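# Hang the loaded sealant gun on the back hooks

## Task

Place the sealant gun, with its cartridge still fitted, on the two curved hooks at the rear of the table so that the hooks alone carry it; then state that the job is finished.

## Robot and tools

Robot: two arms, left_arm and right_arm, each a six-joint arm ending in a parallel two-finger gripper. The fingers point along the gripper's own +z axis and part along its y axis. A gripper's reported position, end_effector_position, is the spot between the finger pads, roughly 1 cm short of the fingertips.

Frame: every hand position, orientation and target is in the scene frame. Its origin sits at table-top height halfway between the two nominal arm bases; +z points up, +x points out across the table, and left_arm is on the +y side (not necessarily the left of any picture). Calibrated bases: left_arm at (-0.037, +0.285, +0.046) m, right_arm at (-0.050, -0.240, +0.037) m, both nearly unrotated. Reported positions and orientations may be off by a few centimetres, more when an arm reaches far.

The row: every motion command is built from rows of 16 plain numbers covering both arms, even if only one moves. Order: left_arm x, y, z, qw, qx, qy, qz, opening, then the same eight for right_arm. x, y, z are an absolute target for that gripper's end_effector_position in metres; qw, qx, qy, qz are an absolute target orientation quaternion, w first. Opening runs from -1 (closed) to +1 (fully open, 0.093 m) and is an absolute finger command, not a change. To keep an arm still, resend its last reported pose and its present opening every time; to keep a gripper's heading, resend the same quaternion rather than the drifted one from the result.

execute_actions: argument actions is a list of actions; each action is a list of up to 15 rows, one row per 1/30 s control step, and a short action repeats its last row to fill 15 steps. An action whose target lies more than 0.6 m from a gripper's current position along any of that gripper's axes is rejected for both arms. An empty list just reports the state. cameras picks which images come back (omit or ["all"] for all, [] for none); names are cam_high, cam_low, cam_left_wrist, cam_right_wrist.

move: argument target is one 16-number row or a list of up to 15 rows (no 0.6 m limit). Each gripper travels a straight line from its current Hand target to the pose given. speed is the top path speed in m/s (0.002 to 2.9, default 0.25; rotation is capped at twice that in rad/s), one value or one per target. blend, in metres, rounds corners between listed targets. opening_speed (0.2 or more, per second on the -1..+1 scale) ramps the fingers instead of jumping. blocking=false returns after about 0.5 s while the motion continues; a new move then takes over from the running one. A whole move is capped at 10 s. The paths do not avoid obstacles or the other arm. The result adds a move: line giving the ending (done, off_target, moving, held, fault) and any limits (paced means a pose was clipped, held means steps were withheld).

wait: seconds from 0 to 10; arms keep their last command. stop: brakes a running move. zoom_image: camera plus region [x0, y0, x1, y1] in pixels of that camera's last image (at most 504 by 504; images are 672x504, origin top-left). read_manual: only licence texts. finished_scene: argument scene, the current scene number; it ends the scene irreversibly, so call it only once the gun hangs on the hooks unaided.

Reading results: each result reports every gripper's position and quaternion, Hand target (where the arm is now being driven, possibly short of what you asked), Tool commands, joint positions (the last entry is finger gap in metres), joint velocities ("within noise" means at rest) and joint torques. grip_measured shows finger motor position on the -1..+1 scale: pads meet near -0.94, and each millimetre of object width adds about 0.0208. It keeps moving toward the command after contact, so it does not prove a grasp. To grip a rigid part firmly, command roughly 0.24 below the reading for its width; to release, command well above it. Each gripper pushes about 50 to 65 N per pad.

Behaviour to expect: weight and friction leave grippers low, short or tilted, especially at long reach; tiny moves may not happen or may go sideways. After each motion check the position and orientation and correct. Orientation commands are clipped to 40 degrees from the current one per step. Faster moves overshoot and hit harder; a target far beyond a contact presses hard. Route around an arm's own base, not past it, or its shoulder posture may flip.

Avoid: dropping the gun or letting the cartridge come out; releasing it while it still moves; fast impacts with the table, hooks or the other arm; any contact or squeeze between the two arms or grippers; anything leaving the table. Holding heavy loads or stretching an arm for long heats its motors; a MOTOR HOT line warns, and an OVER-TEMPERATURE FAULT folds that arm away for good. Loose objects can occasionally be nudged by outside disturbances.

Each tool is called after "Request:" by a JSON object that holds its "fn" and its "kwargs", one argument or row to a line.

## Session

Request:
{"fn": "execute_actions", "kwargs": {
  "actions": []
}}

Request:
{"fn": "zoom_image", "kwargs": {
  "camera": "cam_high",
  "region": [220, 150, 520, 350]
}}

Scene clock: 0.00 s.
left_arm: end_effector_position=(+0.3482, +0.2855, +0.1106) grip_measured=+1.000 end_effector_quat_wxyz=(+0.522, -0.025, +0.852, +0.029) | right_arm: end_effector_position=(+0.3396, -0.2468, +0.1226) grip_measured=+1.000 end_effector_quat_wxyz=(+0.578, -0.001, +0.815, -0.047)
Joint positions: left_arm=[0.005 1.57 0.399 0.697 -0.123 -0.036 0.093] | right_arm=[-0.006 1.589 0.349 0.904 0.098 -0.047 0.093]
Joint velocities: within noise
Joint torques (N m): no reading
Heat: left arm: 41 °C; right arm: 39 °C.
Hand target: left_arm +0.3498, +0.2854, +0.1139; +0.525, -0.025, +0.850, +0.029 | right_arm +0.3426, -0.2467, +0.1295; +0.586, +0.000, +0.809, -0.046
Tool commands: left_gripper/opening=+1.0 right_gripper/opening=+1.0
camera_calibration:
cam_left_wrist: T_world_to_cam=[[0.0840007, -0.996318, -0.0171368, 0.258042], [-0.785572, -0.0556327, -0.616264, 0.39834], [0.613041, 0.0652288, -0.787353, -0.061037], [0, 0, 0, 1]] pos_world=[0.328668, 0.283235, 0.201847]
cam_right_wrist: T_world_to_cam=[[-0.0954008, -0.989395, 0.109527, -0.228126], [-0.718295, -0.00775349, -0.695696, 0.36105], [0.689167, -0.145042, -0.709937, -0.0986479], [0, 0, 0, 1]] pos_world=[0.305562, -0.237215, 0.206133]

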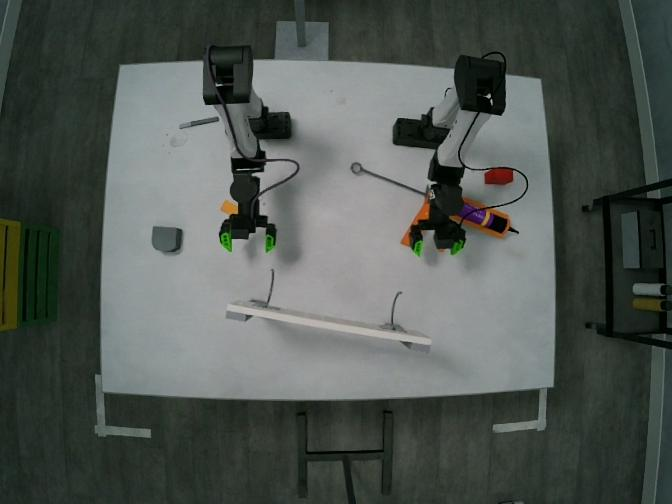

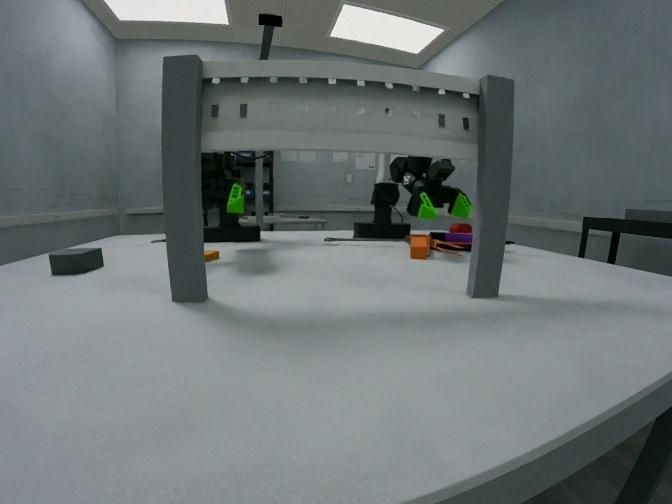

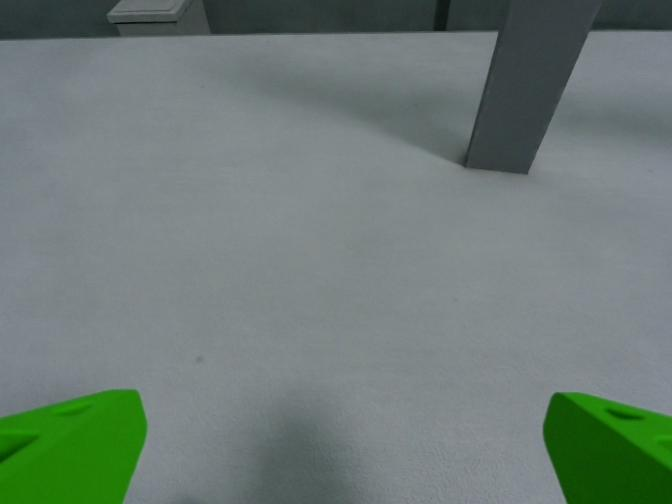

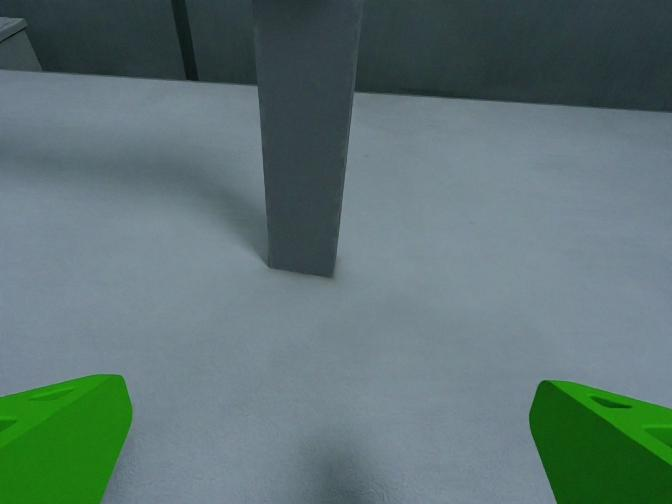

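Scaled by 1.680 from the camera's 672x504 image, which has a finer 960x720 frame.

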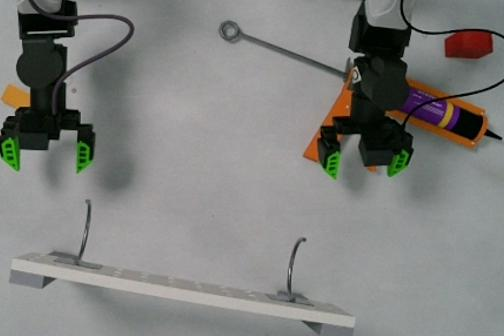

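Request:
{"fn": "move", "kwargs": {
  "target": [0.2,0.34,0.2,0,0.8266,0.5628,0,1,0.2,-0.42,0.2,0.65,0,0.76,0,1],
  "speed": 0.35
}}

Request:
{"fn": "zoom_image", "kwargs": {
  "camera": "cam_high",
  "region": [300, 120, 560, 300]
}}

Scene clock: 46.03 s.
left_arm: end_effector_position=(+0.1967, +0.3388, +0.1982) grip_measured=+1.000 end_effector_quat_wxyz=(-0.014, +0.803, +0.596, +0.009) | right_arm: end_effector_position=(+0.1980, -0.4144, +0.1903) grip_measured=+1.000 end_effector_quat_wxyz=(+0.645, +0.015, +0.764, +0.011)
Joint positions: left_arm=[0.26 1.449 1.285 -1.404 -0.033 2.068 0.093] | right_arm=[-1.161 1.181 0.311 0.491 -1.099 -0.305 0.093]
Joint velocities: within noise
Joint torques (N m): left_arm=[-0.51 -3.59 6.91 0.41 -0.06 0.15] | right_arm=[-0.28 -2.24 8.29 1.75 -0.34 -0.26]
Heat: left arm: 46 °C; right arm: 42 °C.
Hand target: left_arm +0.2000, +0.3395, +0.2000; -0.019, +0.808, +0.588, +0.009 | right_arm +0.1998, -0.4198, +0.1999; +0.650, +0.000, +0.760, +0.000
Off the commanded pose: left_arm 0.004 m, 5 deg | right_arm 0.011 m, 2 deg.
joint sent to its limit (left arm) — joint 6 (wrist roll), upper limit. The joint targets are off in orientation, not in position.
move: off_target (left_arm, right_arm)
camera_calibration:
cam_left_wrist: T_world_to_cam=[[-0.960218, 0.279183, 0.00627278, 0.0941145], [0.251997, 0.8566, 0.450259, -0.38817], [0.120331, 0.433928, -0.892876, 0.0901644], [0, 0, 0, 1]] pos_world=[0.177339, 0.267107, 0.254693]
cam_right_wrist: T_world_to_cam=[[-0.0569766, -0.998325, -0.0100433, -0.403332], [-0.591645, 0.041866, -0.805111, 0.321477], [0.804183, -0.0399304, -0.59304, 0.0212433], [0, 0, 0, 1]] pos_world=[0.150136, -0.415267, 0.267372]

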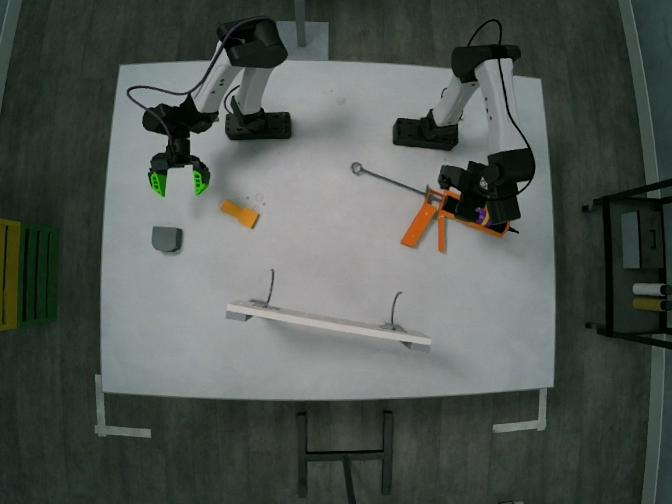

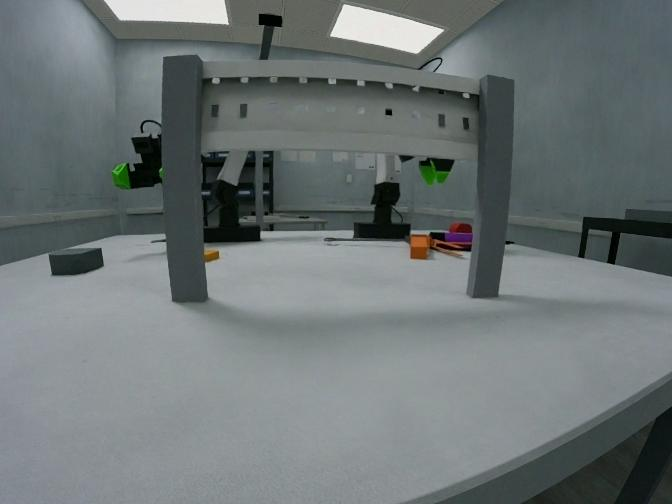

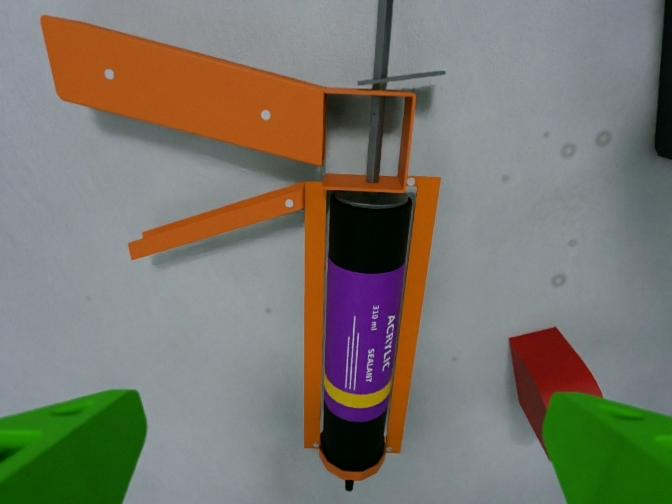

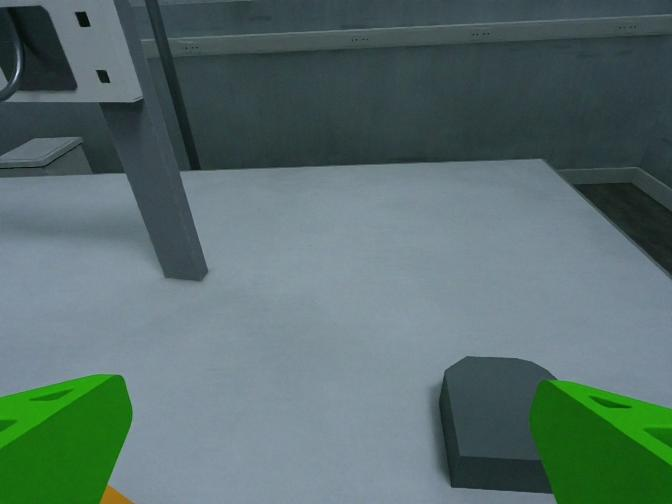

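Scaled by 1.938 from the camera's 672x504 image, which has a finer 960x720 frame.

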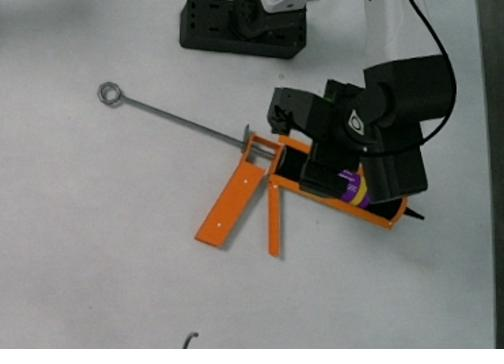

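Request:
{"fn": "move", "kwargs": {
  "target": [
    [0.17,0.33,0.24,0,0.5628,-0.8266,0,1,0.2,-0.42,0.2,0.65,0,0.76,0,1],
    [0.195,0.391,0.13,0,0.5628,-0.8266,0,1,0.2,-0.42,0.2,0.65,0,0.76,0,1]
  ],
  "speed": 0.6
}}

Scene clock: 107.00 s.
left_arm: end_effector_position=(+0.1957, +0.3896, +0.1351) grip_measured=+1.000 end_effector_quat_wxyz=(+0.006, -0.565, +0.825, -0.001) | right_arm: end_effector_position=(+0.1980, -0.4141, +0.1903) grip_measured=+1.000 end_effector_quat_wxyz=(+0.645, +0.014, +0.764, +0.011)
Joint positions: left_arm=[0.479 1.511 1.091 -1.138 -0.001 -0.779 0.093] | right_arm=[-1.161 1.181 0.312 0.489 -1.1 -0.306 0.093]
Joint velocities: within noise
Joint torques (N m): left_arm=[0.64 -4.3 4.82 0.68 -0.03 0.13] | right_arm=[-0.34 -2.28 8.34 1.75 -0.3 -0.24]
Heat: left arm: 42 °C; right arm: 46 °C.
Hand target: left_arm +0.1950, +0.3910, +0.1301; +0.000, -0.563, +0.827, +0.000 | right_arm +0.1998, -0.4198, +0.1999; +0.650, +0.000, +0.760, +0.000
Off the commanded pose: left_arm 0.005 m, 1 deg | right_arm 0.012 m, 2 deg.
move: off_target (right_arm)
camera_calibration:
cam_left_wrist: T_world_to_cam=[[0.936095, -0.351741, 0.00208377, -0.0454408], [-0.320977, -0.85177, 0.41408, 0.379445], [-0.143874, -0.388287, -0.910238, 0.386263], [0, 0, 0, 1]] pos_world=[0.219903, 0.457198, 0.194565]
cam_right_wrist: T_world_to_cam=[[-0.0553856, -0.998409, -0.0105508, -0.403369], [-0.591821, 0.0413376, -0.805009, 0.321311], [0.804164, -0.0383418, -0.593169, 0.0218656], [0, 0, 0, 1]] pos_world=[0.150234, -0.415171, 0.267372]

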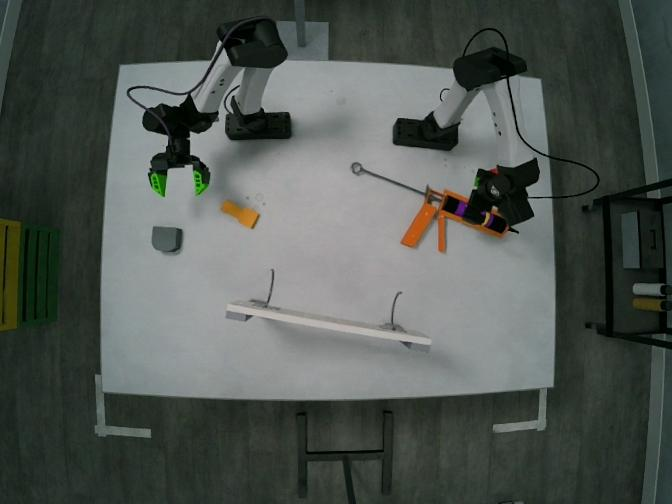

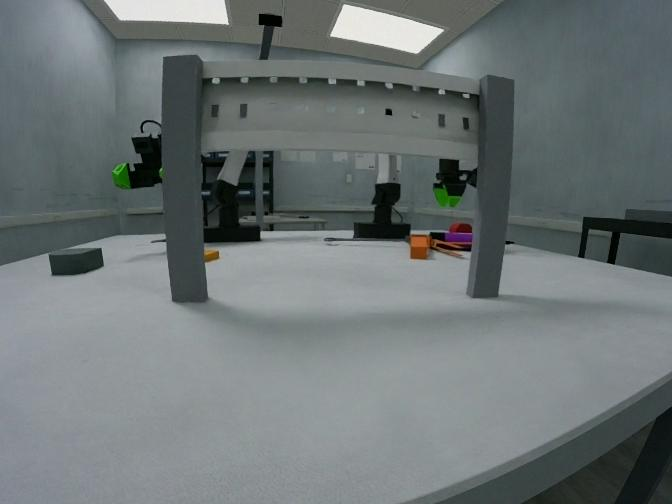

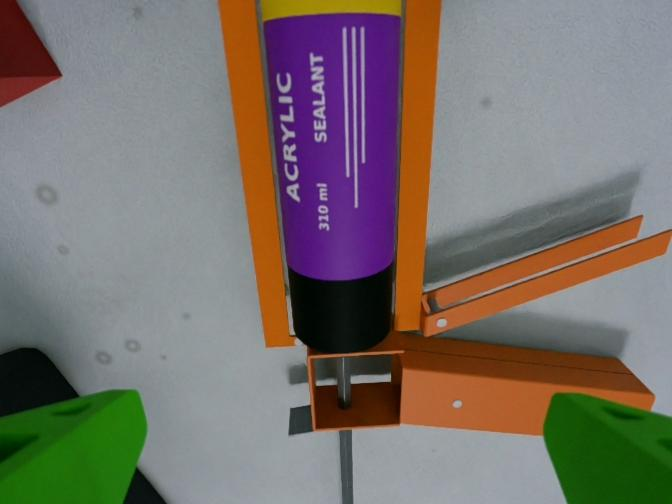

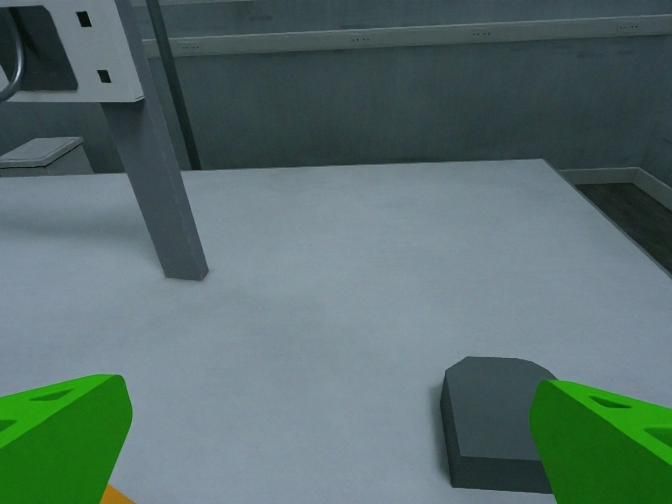

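Request:
{"fn": "move", "kwargs": {
  "target": [
    [0.197,0.40,0.06,0,0.5628,-0.8266,0,1,0.2,-0.42,0.2,0.65,0,0.76,0,1],
    [0.197,0.40,0.012,0,0.5628,-0.8266,0,1,0.2,-0.42,0.2,0.65,0,0.76,0,1]
  ],
  "speed": 0.12,
  "cameras": ["cam_left_wrist","cam_low"]
}}

Request:
{"fn": "zoom_image", "kwargs": {
  "camera": "cam_low",
  "region": [380, 180, 520, 280]
}}

Scene clock: 119.27 s.
left_arm: end_effector_position=(+0.1906, +0.3954, +0.0319) grip_measured=+1.000 end_effector_quat_wxyz=(-0.012, -0.564, +0.826, -0.003) | right_arm: end_effector_position=(+0.1981, -0.4140, +0.1903) grip_measured=+1.000 end_effector_quat_wxyz=(+0.645, +0.014, +0.764, +0.012)
Joint positions: left_arm=[0.515 1.699 0.838 -0.733 0.009 -0.74 0.093] | right_arm=[-1.161 1.181 0.312 0.489 -1.101 -0.306 0.093]
Joint velocities: within noise
Joint torques (N m): left_arm=[-0.12 -1.78 2.21 1.56 -0.15 0.03] | right_arm=[-0.28 -2.3 8.28 1.75 -0.32 -0.27]
Heat: left arm: 40 °C; right arm: 47 °C.
Hand target: left_arm +0.1955, +0.3992, +0.0143; -0.001, -0.563, +0.827, +0.000 | right_arm +0.1998, -0.4198, +0.1999; +0.650, +0.000, +0.760, +0.000
Off the commanded pose: left_arm 0.021 m, 1 deg | right_arm 0.012 m, 2 deg.
move: off_target (left_arm, right_arm)
camera_calibration:
cam_left_wrist: T_world_to_cam=[[0.934976, -0.354383, -0.0152472, -0.0365806], [-0.311368, -0.840562, 0.443289, 0.41828], [-0.16991, -0.409717, -0.896249, 0.306935], [0, 0, 0, 1]] pos_world=[0.216593, 0.464384, 0.0891138]
Images, in order (width x height): cam_low 672x504, cam_left_wrist 672x504.

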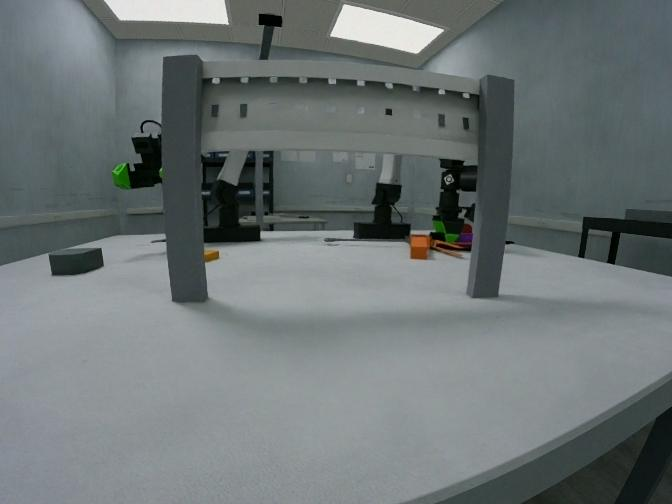

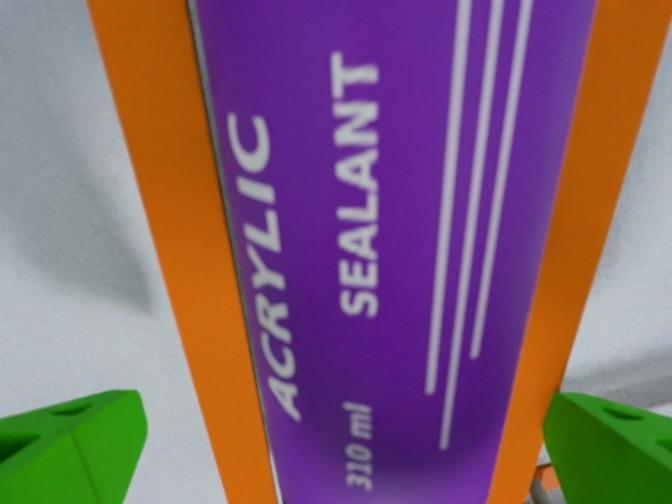

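Scaled by 3.600 from the camera's 672x504 image, which has a finer 960x720 frame.

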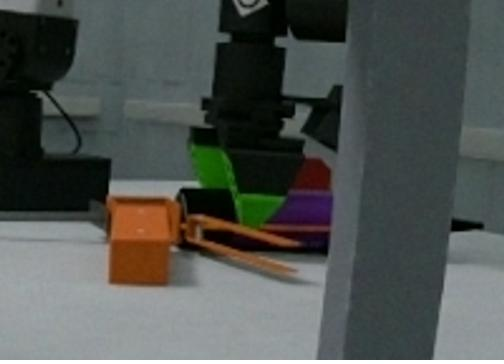

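Request:
{"fn": "move", "kwargs": {
  "target": [
    [0.200,0.40,0.06,0,0.5628,-0.8266,0,1,0.2,-0.42,0.2,0.65,0,0.76,0,1],
    [0.207,0.396,0.05,0,0.5628,-0.8266,0,1,0.2,-0.42,0.2,0.65,0,0.76,0,1],
    [0.207,0.396,0.01,0,0.5628,-0.8266,0,1,0.2,-0.42,0.2,0.65,0,0.76,0,1]
  ],
  "speed": 0.1,
  "cameras": ["cam_left_wrist","cam_low"]
}}

Request:
{"fn": "zoom_image", "kwargs": {
  "camera": "cam_low",
  "region": [380, 180, 520, 280]
}}

Scene clock: 127.57 s.
left_arm: end_effector_position=(+0.2017, +0.3964, +0.0223) grip_measured=+1.000 end_effector_quat_wxyz=(-0.006, -0.563, +0.827, +0.006) | right_arm: end_effector_position=(+0.1980, -0.4140, +0.1903) grip_measured=+1.000 end_effector_quat_wxyz=(+0.645, +0.014, +0.764, +0.012)
Joint positions: left_arm=[0.488 1.752 0.854 -0.686 -0.009 -0.765 0.093] | right_arm=[-1.161 1.181 0.312 0.488 -1.101 -0.307 0.093]
Joint velocities: within noise
Joint torques (N m): left_arm=[-0.31 -3.84 3.15 1.18 0.09 0.01] | right_arm=[-0.29 -2.25 8.39 1.75 -0.31 -0.26]
Heat: left arm: 39 °C; right arm: 47 °C.
Hand target: left_arm +0.2064, +0.3958, +0.0109; +0.000, -0.563, +0.827, +0.000 | right_arm +0.1998, -0.4198, +0.1999; +0.650, +0.000, +0.760, +0.000
Off the commanded pose: left_arm 0.013 m, 1 deg | right_arm 0.012 m, 2 deg.
move: off_target (left_arm, right_arm)
camera_calibration:
cam_left_wrist: T_world_to_cam=[[0.934056, -0.356423, -0.0224205, -0.0455489], [-0.313776, -0.849032, 0.425076, 0.431141], [-0.170542, -0.390009, -0.90488, 0.293012], [0, 0, 0, 1]] pos_world=[0.227798, 0.464095, 0.0808522]
Images, in order (width x height): cam_low 672x504, cam_left_wrist 672x504.

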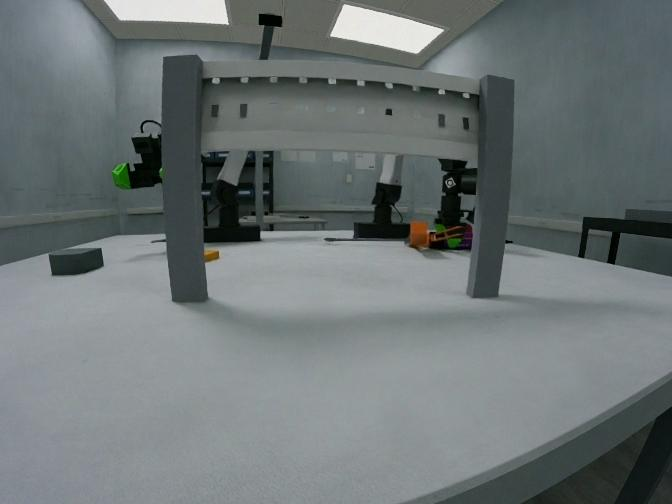

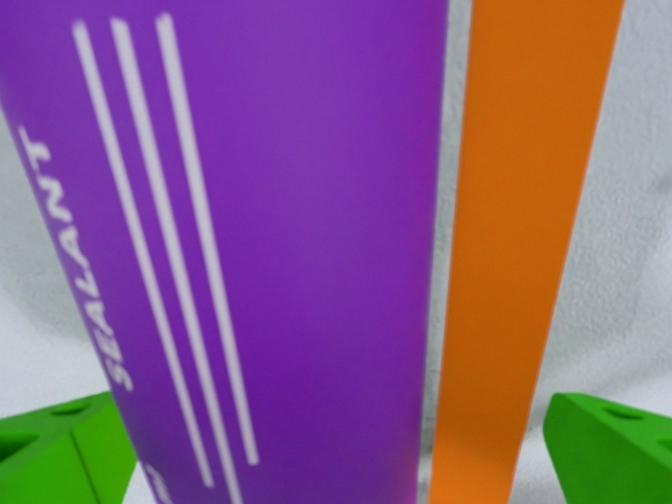

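Scaled by 3.600 from the camera's 672x504 image, which has a finer 960x720 frame.

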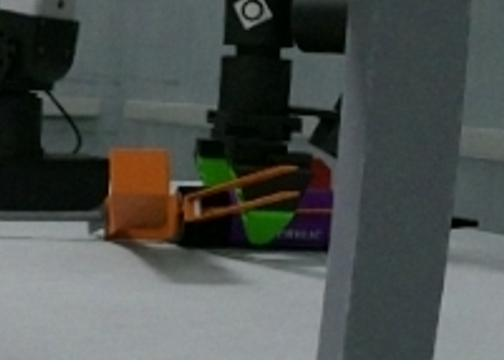

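Request:
{"fn": "move", "kwargs": {
  "target": [0.198,0.398,0.11,0,0.5628,-0.8266,0,1,0.2,-0.42,0.2,0.65,0,0.76,0,1],
  "speed": 0.1,
  "cameras": ["cam_left_wrist","cam_high"]
}}

Scene clock: 133.73 s.
left_arm: end_effector_position=(+0.1945, +0.3938, +0.0996) grip_measured=+1.000 end_effector_quat_wxyz=(-0.017, -0.565, +0.825, +0.001) | right_arm: end_effector_position=(+0.1980, -0.4140, +0.1903) grip_measured=+1.000 end_effector_quat_wxyz=(+0.645, +0.014, +0.764, +0.012)
Joint positions: left_arm=[0.499 1.592 1.024 -1.037 0.004 -0.759 0.093] | right_arm=[-1.161 1.181 0.312 0.488 -1.101 -0.307 0.093]
Joint velocities: within noise
Joint torques (N m): left_arm=[0.7 -8.64 6.43 0.38 -0.05 0.11] | right_arm=[-0.21 -2.28 8.35 1.72 -0.32 -0.25]
Heat: left arm: 39 °C; right arm: 47 °C.
Hand target: left_arm +0.1978, +0.3979, +0.1098; +0.000, -0.563, +0.827, +0.000 | right_arm +0.1998, -0.4198, +0.1999; +0.650, +0.000, +0.760, +0.000
Off the commanded pose: left_arm 0.012 m, 2 deg | right_arm 0.012 m, 2 deg.
move: off_target (left_arm, right_arm)
camera_calibration:
cam_left_wrist: T_world_to_cam=[[0.935619, -0.351964, -0.0271717, -0.0395822], [-0.303699, -0.841772, 0.446303, 0.386904], [-0.179955, -0.409318, -0.894469, 0.369229], [0, 0, 0, 1]] pos_world=[0.220981, 0.462885, 0.156512]
Images, in order (width x height): cam_high 672x504, cam_left_wrist 672x504.

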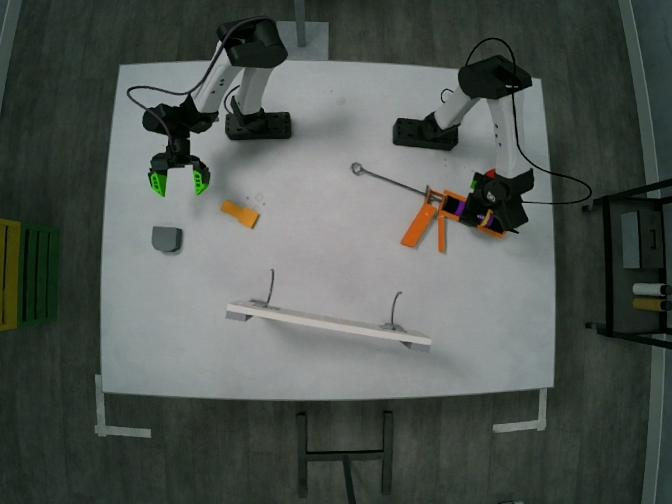

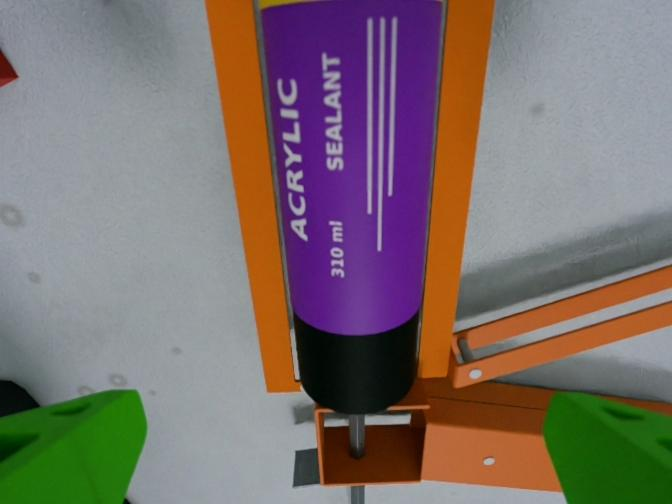

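Request:
{"fn": "move", "kwargs": {
  "target": [0.201,0.397,0.05,0,0.5628,-0.8266,0,1,0.2,-0.42,0.2,0.65,0,0.76,0,1],
  "speed": 0.1,
  "cameras": ["cam_left_wrist"]
}}

Scene clock: 140.17 s.
left_arm: end_effector_position=(+0.2020, +0.3974, +0.0551) grip_measured=+1.000 end_effector_quat_wxyz=(+0.005, -0.565, +0.825, -0.003) | right_arm: end_effector_position=(+0.1980, -0.4140, +0.1903) grip_measured=+1.000 end_effector_quat_wxyz=(+0.645, +0.014, +0.764, +0.012)
Joint positions: left_arm=[0.499 1.656 0.899 -0.802 0.004 -0.759 0.093] | right_arm=[-1.161 1.181 0.312 0.488 -1.101 -0.307 0.093]
Joint velocities: within noise
Joint torques (N m): left_arm=[-0.18 -4.98 4.48 0.73 -0.04 0.04] | right_arm=[-0.25 -2.28 8.36 1.75 -0.32 -0.24]
Heat: left arm: 39 °C; right arm: 47 °C.
Hand target: left_arm +0.2009, +0.3969, +0.0501; +0.000, -0.563, +0.827, +0.000 | right_arm +0.1998, -0.4198, +0.1999; +0.650, +0.000, +0.760, +0.000
Off the commanded pose: left_arm 0.005 m, 1 deg | right_arm 0.012 m, 2 deg.
move: off_target (right_arm)
camera_calibration:
cam_left_wrist: T_world_to_cam=[[0.936064, -0.351801, 0.00442993, -0.0485567], [-0.32147, -0.850108, 0.417101, 0.42057], [-0.142971, -0.391858, -0.908849, 0.318605], [0, 0, 0, 1]] pos_world=[0.226204, 0.465296, 0.114359]
Images, in order (width x height): cam_left_wrist 672x504.

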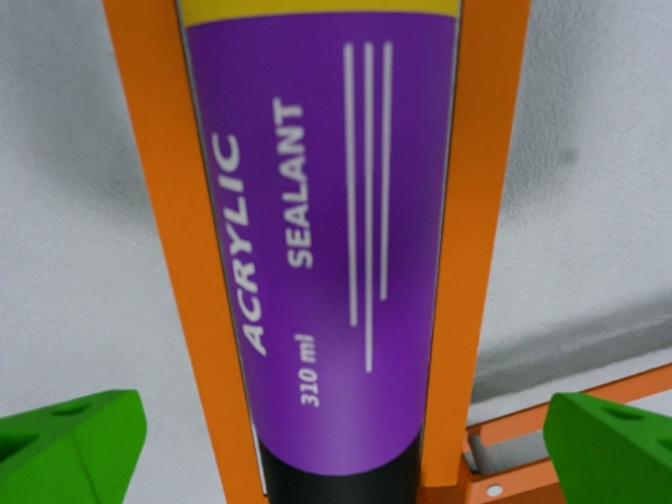

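Request:
{"fn": "move", "kwargs": {
  "target": [0.2,0.397,0.010,0,0.5628,-0.8266,0,1,0.2,-0.42,0.2,0.65,0,0.76,0,1],
  "speed": 0.08,
  "cameras": ["cam_left_wrist","cam_low"]
}}

Request:
{"fn": "zoom_image", "kwargs": {
  "camera": "cam_low",
  "region": [380, 180, 520, 280]
}}

Scene clock: 151.20 s.
left_arm: end_effector_position=(+0.2021, +0.3974, +0.0153) grip_measured=+1.000 end_effector_quat_wxyz=(+0.006, -0.565, +0.825, -0.003) | right_arm: end_effector_position=(+0.1980, -0.4140, +0.1903) grip_measured=+1.000 end_effector_quat_wxyz=(+0.645, +0.014, +0.764, +0.012)
Joint positions: left_arm=[0.499 1.752 0.819 -0.625 0.004 -0.759 0.093] | right_arm=[-1.161 1.181 0.312 0.488 -1.101 -0.307 0.093]
Joint velocities: within noise
Joint torques (N m): left_arm=[-0.01 -5.29 3.97 0.67 -0.07 0.05] | right_arm=[-0.24 -2.3 8.29 1.76 -0.31 -0.25]
Heat: left arm: 38 °C; right arm: 48 °C.
Hand target: left_arm +0.1999, +0.3969, +0.0101; +0.000, -0.563, +0.827, +0.000 | right_arm +0.1998, -0.4198, +0.1999; +0.650, +0.000, +0.760, +0.000
Off the commanded pose: left_arm 0.006 m, 1 deg | right_arm 0.012 m, 2 deg.
move: off_target (right_arm)
camera_calibration:
cam_left_wrist: T_world_to_cam=[[0.93606, -0.351806, 0.00493175, -0.0484146], [-0.321747, -0.85024, 0.416619, 0.437331], [-0.142376, -0.391567, -0.909068, 0.28218], [0, 0, 0, 1]] pos_world=[0.226204, 0.465296, 0.0745594]
Images, in order (width x height): cam_low 672x504, cam_left_wrist 672x504.

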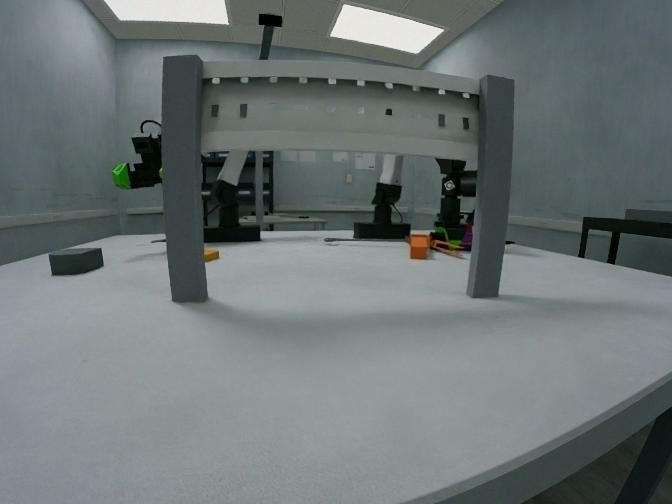

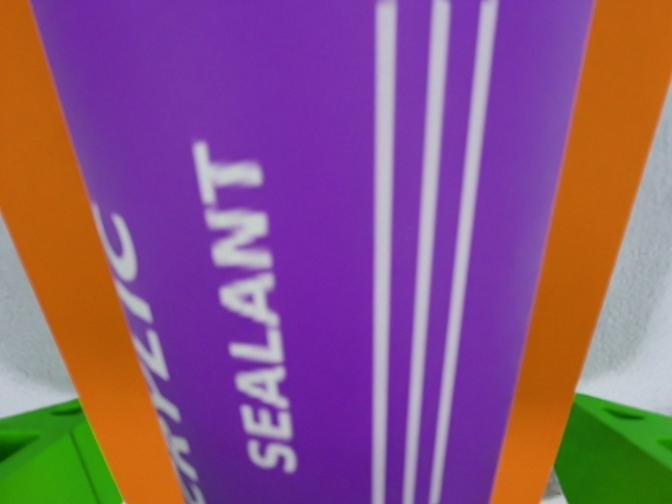

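Scaled by 3.600 from the camera's 672x504 image, which has a finer 960x720 frame.

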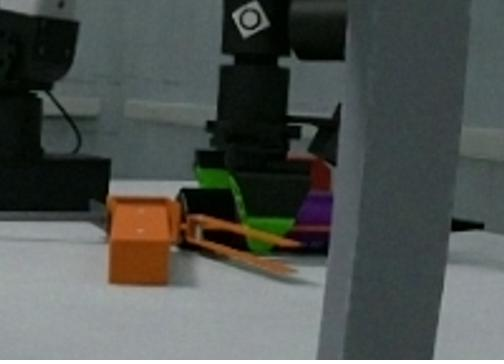

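Request:
{"fn": "move", "kwargs": {
  "target": [0.2,0.397,0.010,0,0.5628,-0.8266,0,0.1,0.2,-0.42,0.2,0.65,0,0.76,0,1],
  "opening_speed": 0.7,
  "cameras": []
}}

Request:
{"fn": "move", "kwargs": {
  "target": [0.2,0.36,0.22,0,0.5628,-0.8266,0,0.1,0.2,-0.42,0.2,0.65,0,0.76,0,1],
  "speed": 0.13
}}

Request:
{"fn": "zoom_image", "kwargs": {
  "camera": "cam_low",
  "region": [300, 150, 520, 280]
}}

Scene clock: 161.10 s.
left_arm: end_effector_position=(+0.2016, +0.3973, +0.0151) grip_measured=+0.590 end_effector_quat_wxyz=(+0.005, -0.566, +0.825, -0.002) | right_arm: end_effector_position=(+0.1980, -0.4140, +0.1903) grip_measured=+1.000 end_effector_quat_wxyz=(+0.645, +0.014, +0.764, +0.012)
Joint positions: left_arm=[0.499 1.752 0.818 -0.626 0.003 -0.761 0.074] | right_arm=[-1.161 1.181 0.312 0.488 -1.101 -0.307 0.093]
Joint velocities: within noise
Joint torques (N m): left_arm=[-0.02 -5.29 4.03 0.72 -0.05 0.09] | right_arm=[-0.29 -2.33 8.31 1.76 -0.31 -0.26]
Heat: left arm: 38 °C; right arm: 48 °C.
Hand target: left_arm +0.1998, +0.3969, +0.0101; +0.000, -0.563, +0.827, +0.000 | right_arm +0.1998, -0.4198, +0.1999; +0.650, +0.000, +0.760, +0.000
Off the commanded pose: left_arm 0.005 m, 1 deg | right_arm 0.012 m, 2 deg.
move: off_target (right_arm)
No camera images: "cameras" was empty.

Scene clock: 163.43 s.
left_arm: end_effector_position=(+0.1953, +0.3639, +0.1928) grip_measured=+0.583 end_effector_quat_wxyz=(-0.037, -0.560, +0.828, +0.022) | right_arm: end_effector_position=(+0.1980, -0.4140, +0.1903) grip_measured=+1.000 end_effector_quat_wxyz=(+0.645, +0.014, +0.764, +0.012)
Joint positions: left_arm=[0.37 1.548 1.352 -1.459 -0.021 -0.877 0.073] | right_arm=[-1.161 1.181 0.312 0.488 -1.101 -0.307 0.093]
Joint velocities: within noise
Joint torques (N m): left_arm=[-0.36 -11.43 9.33 0.11 0.25 -0.05] | right_arm=[-0.36 -2.28 8.31 1.74 -0.32 -0.25]
Heat: left arm: 38 °C; right arm: 48 °C.
Hand target: left_arm +0.1989, +0.3599, +0.2187; +0.000, -0.562, +0.827, +0.000 | right_arm +0.1998, -0.4198, +0.1999; +0.650, +0.000, +0.760, +0.000
Off the commanded pose: left_arm 0.028 m, 5 deg | right_arm 0.012 m, 2 deg.
move: off_target (left_arm, right_arm)
camera_calibration:
cam_left_wrist: T_world_to_cam=[[0.927997, -0.362831, -0.0847106, -0.0318261], [-0.288387, -0.843424, 0.453287, 0.316617], [-0.235914, -0.39622, -0.88733, 0.445191], [0, 0, 0, 1]] pos_world=[0.225869, 0.431888, 0.248817]
cam_right_wrist: T_world_to_cam=[[-0.0549452, -0.998433, -0.0106197, -0.403327], [-0.591838, 0.041132, -0.805007, 0.321224], [0.804182, -0.0379461, -0.593171, 0.0220317], [0, 0, 0, 1]] pos_world=[0.150234, -0.415072, 0.267373]

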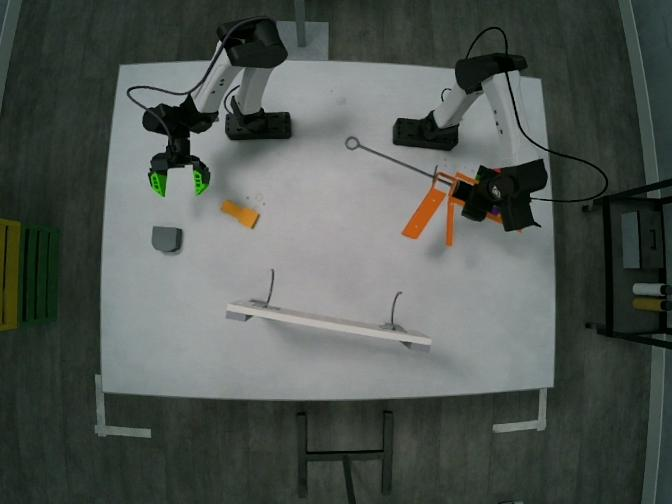

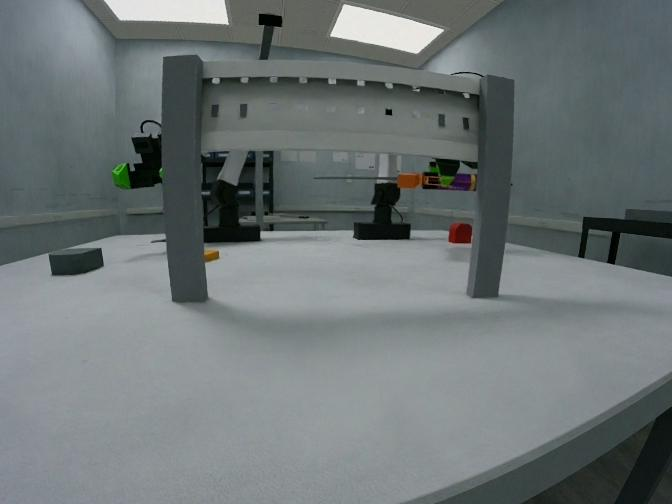

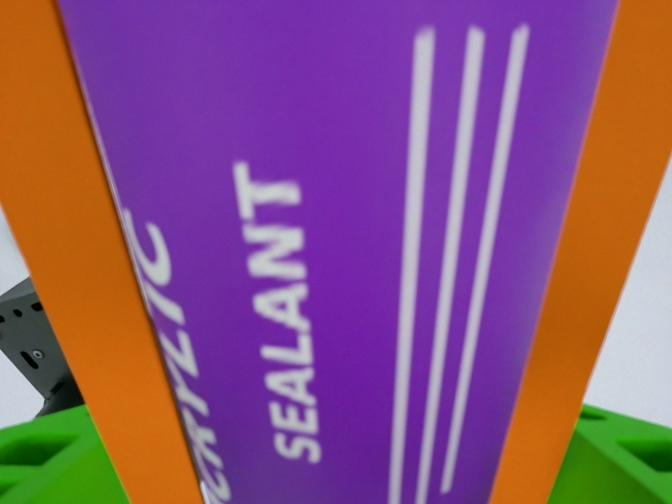

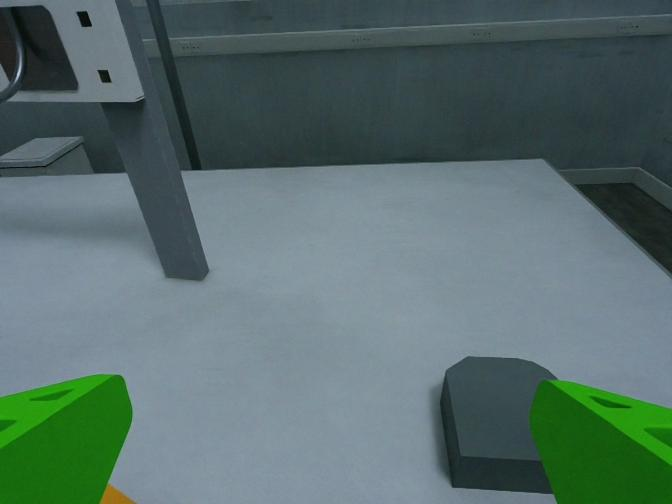

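Scaled by 2.291 from the camera's 672x504 image, which has a finer 960x720 frame.

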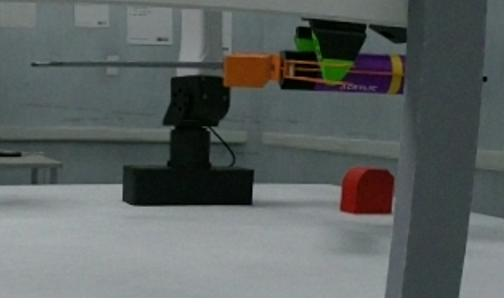

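Request:
{"fn": "move", "kwargs": {
  "target": [
    [0.2,0.08,0.225,0,0.5628,-0.8266,0,0.1,0.2,-0.42,0.2,0.65,0,0.76,0,1],
    [0.2,0.04,0.225,0,0,-1,0,0.1,0.2,-0.42,0.2,0.65,0,0.76,0,1],
    [0.23,0.03,0.235,0,-0.7705,-0.6374,0,0.1,0.2,-0.42,0.2,0.65,0,0.76,0,1]
  ],
  "speed": [0.25,0.35,0.35],
  "blend": [0.03,0.02,0]
}}

Scene clock: 178.13 s.
left_arm: end_effector_position=(+0.1938, +0.0167, +0.2262) grip_measured=+0.583 end_effector_quat_wxyz=(-0.063, +0.420, +0.898, -0.116) | right_arm: end_effector_position=(+0.1981, -0.4138, +0.1903) grip_measured=+1.000 end_effector_quat_wxyz=(+0.645, +0.014, +0.764, +0.012)
Joint positions: left_arm=[-0.68 1.954 1.948 -1.618 0.259 0.145 0.073] | right_arm=[-1.161 1.181 0.312 0.488 -1.102 -0.307 0.093]
Joint velocities: within noise
Joint torques (N m): left_arm=[0.42 -10.85 9.62 0.78 -2.05 4.76] | right_arm=[-0.29 -2.28 8.32 1.75 -0.29 -0.24]
Heat: left arm: 42 °C; right arm: 48 °C.
Hand target: left_arm +0.2287, +0.0298, +0.2379; +0.021, +0.641, +0.767, -0.034 | right_arm +0.1998, -0.4198, +0.1999; +0.650, +0.000, +0.760, +0.000
Off the commanded pose: left_arm 0.040 m, 53 deg; orientation clipped | right_arm 0.012 m, 2 deg.
joint read past its limit (left arm) — joint 4 (wrist pitch), lower limit.
joint sent to its limit (left arm) — joint 4 (wrist pitch), lower limit. The joint targets are off in orientation, not in position.
move: off_target (left_arm, right_arm); limits=paced
camera_calibration:
cam_left_wrist: T_world_to_cam=[[-0.734667, -0.629115, 0.253926, 0.096437], [-0.49945, 0.754848, 0.425151, 0.0288114], [-0.459145, 0.185521, -0.868774, 0.366244], [0, 0, 0, 1]] pos_world=[0.253398, -0.029024, 0.281446]
cam_right_wrist: T_world_to_cam=[[-0.053827, -0.998496, -0.0104474, -0.403476], [-0.591588, 0.0403166, -0.805232, 0.320843], [0.804442, -0.0371627, -0.592868, 0.0223215], [0, 0, 0, 1]] pos_world=[0.150133, -0.414974, 0.267371]

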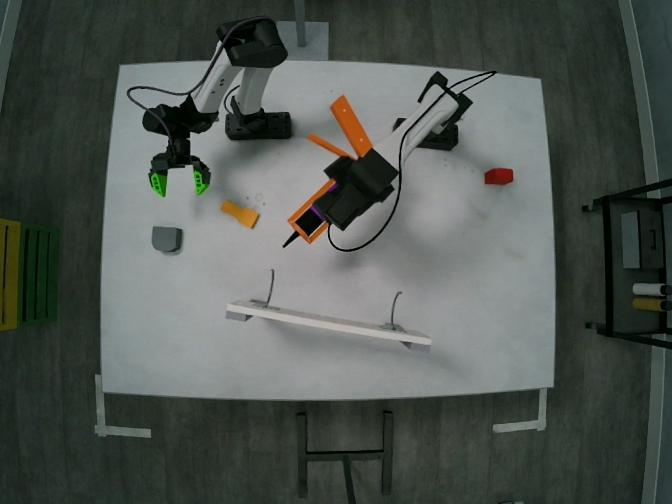

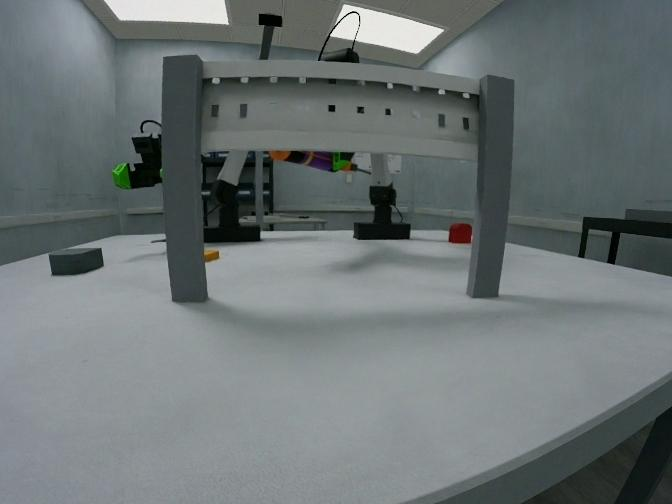

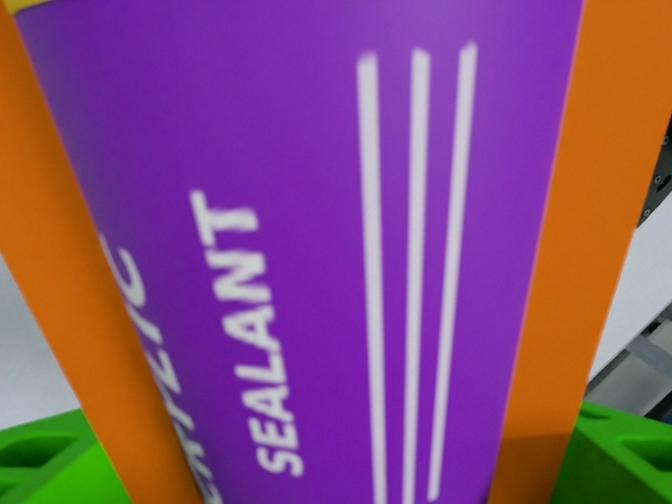

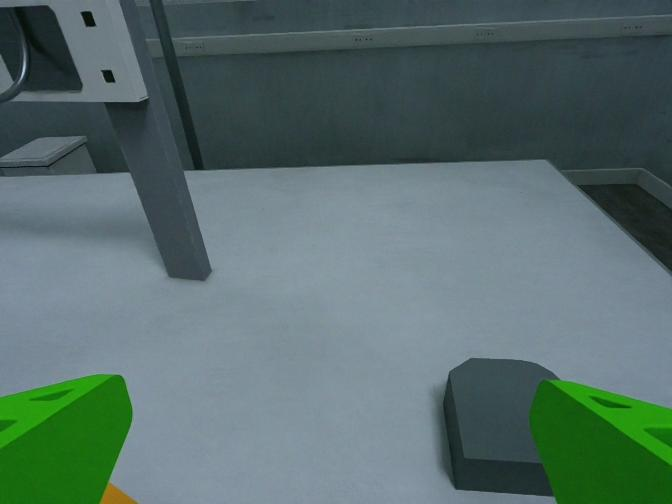

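Request:
{"fn": "move", "kwargs": {
  "target": [
    [0.25,-0.01,0.24,-0.063,0.35,0.92,-0.08,0.1,0.2,-0.42,0.2,0.65,0,0.76,0,1],
    [0.29,-0.02,0.24,0,0.46,0.888,0,0.1,0.2,-0.42,0.2,0.65,0,0.76,0,1],
    [0.29,0.0,0.25,0,0.7705,0.6374,0,0.1,0.2,-0.42,0.2,0.65,0,0.76,0,1]
  ],
  "speed": 0.2,
  "blend": [0.01,0.01,0]
}}

Scene clock: 191.83 s.
left_arm: end_effector_position=(+0.2908, -0.0038, +0.2149) grip_measured=+0.584 end_effector_quat_wxyz=(+0.046, +0.767, +0.640, +0.007) | right_arm: end_effector_position=(+0.1981, -0.4138, +0.1903) grip_measured=+1.000 end_effector_quat_wxyz=(+0.645, +0.014, +0.764, +0.012)
Joint positions: left_arm=[-0.664 2.208 2.311 -1.581 0 1.03 0.073] | right_arm=[-1.161 1.181 0.312 0.488 -1.102 -0.307 0.093]
Joint velocities: within noise
Joint torques (N m): left_arm=[0.57 -19.11 6.54 0.71 0.08 0.15] | right_arm=[-0.28 -2.32 8.32 1.74 -0.32 -0.25]
Heat: left arm: 43 °C; right arm: 48 °C.
Hand target: left_arm +0.2894, +0.0006, +0.2484; +0.086, +0.767, +0.635, +0.014 | right_arm +0.1998, -0.4198, +0.1999; +0.650, +0.000, +0.760, +0.000
Off the commanded pose: left_arm 0.035 m, 5 deg | right_arm 0.012 m, 2 deg.
joint sent to its limit (left arm) — joint 4 (wrist pitch), lower limit. The joint targets are off in orientation, not in position.
move: off_target (left_arm, right_arm)
camera_calibration:
cam_left_wrist: T_world_to_cam=[[-0.982464, 0.16576, -0.0853665, 0.305672], [0.12226, 0.918413, 0.376258, -0.0721574], [0.14077, 0.359223, -0.922574, 0.242609], [0, 0, 0, 1]] pos_world=[0.274981, -0.0715488, 0.277069]
cam_right_wrist: T_world_to_cam=[[-0.053827, -0.998496, -0.0104474, -0.403476], [-0.591588, 0.0403166, -0.805232, 0.320843], [0.804442, -0.0371627, -0.592868, 0.0223215], [0, 0, 0, 1]] pos_world=[0.150133, -0.414974, 0.267371]

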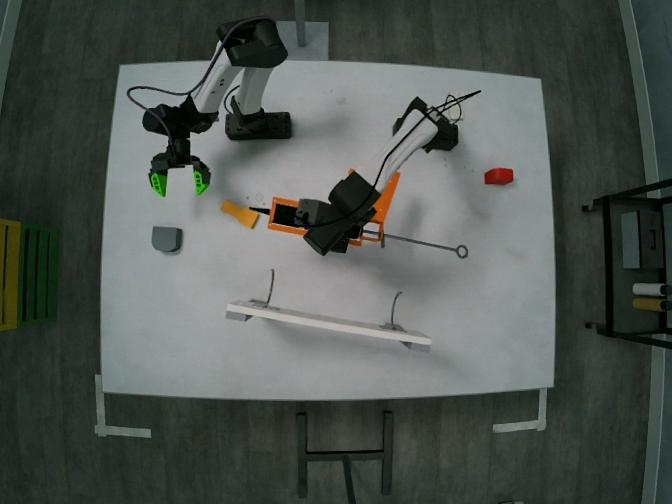

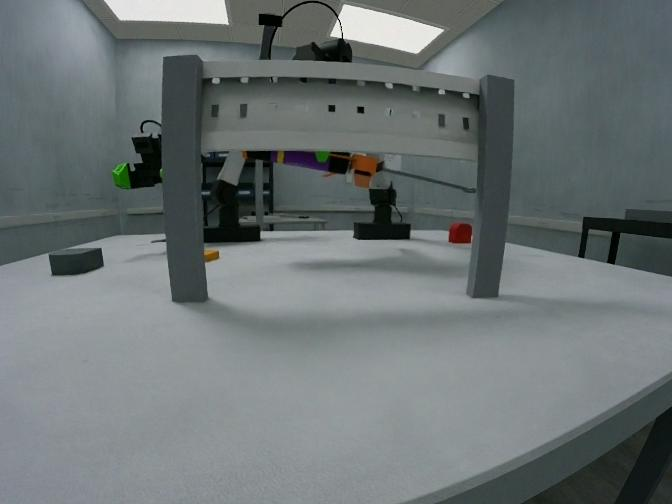

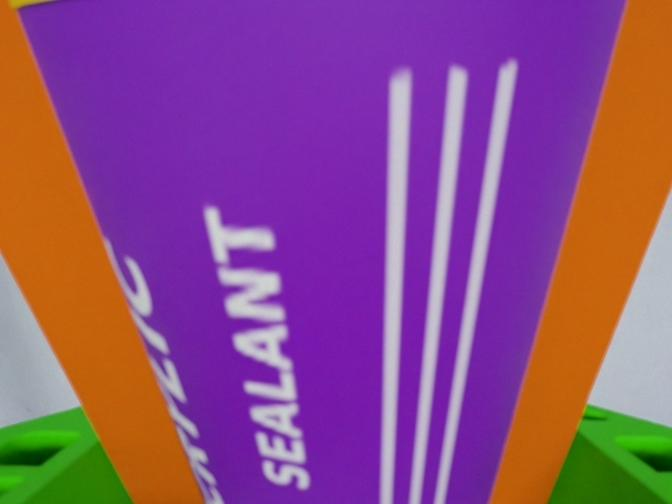

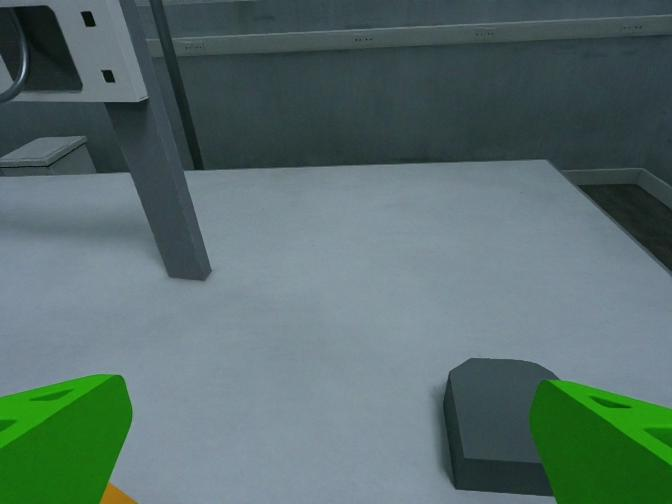

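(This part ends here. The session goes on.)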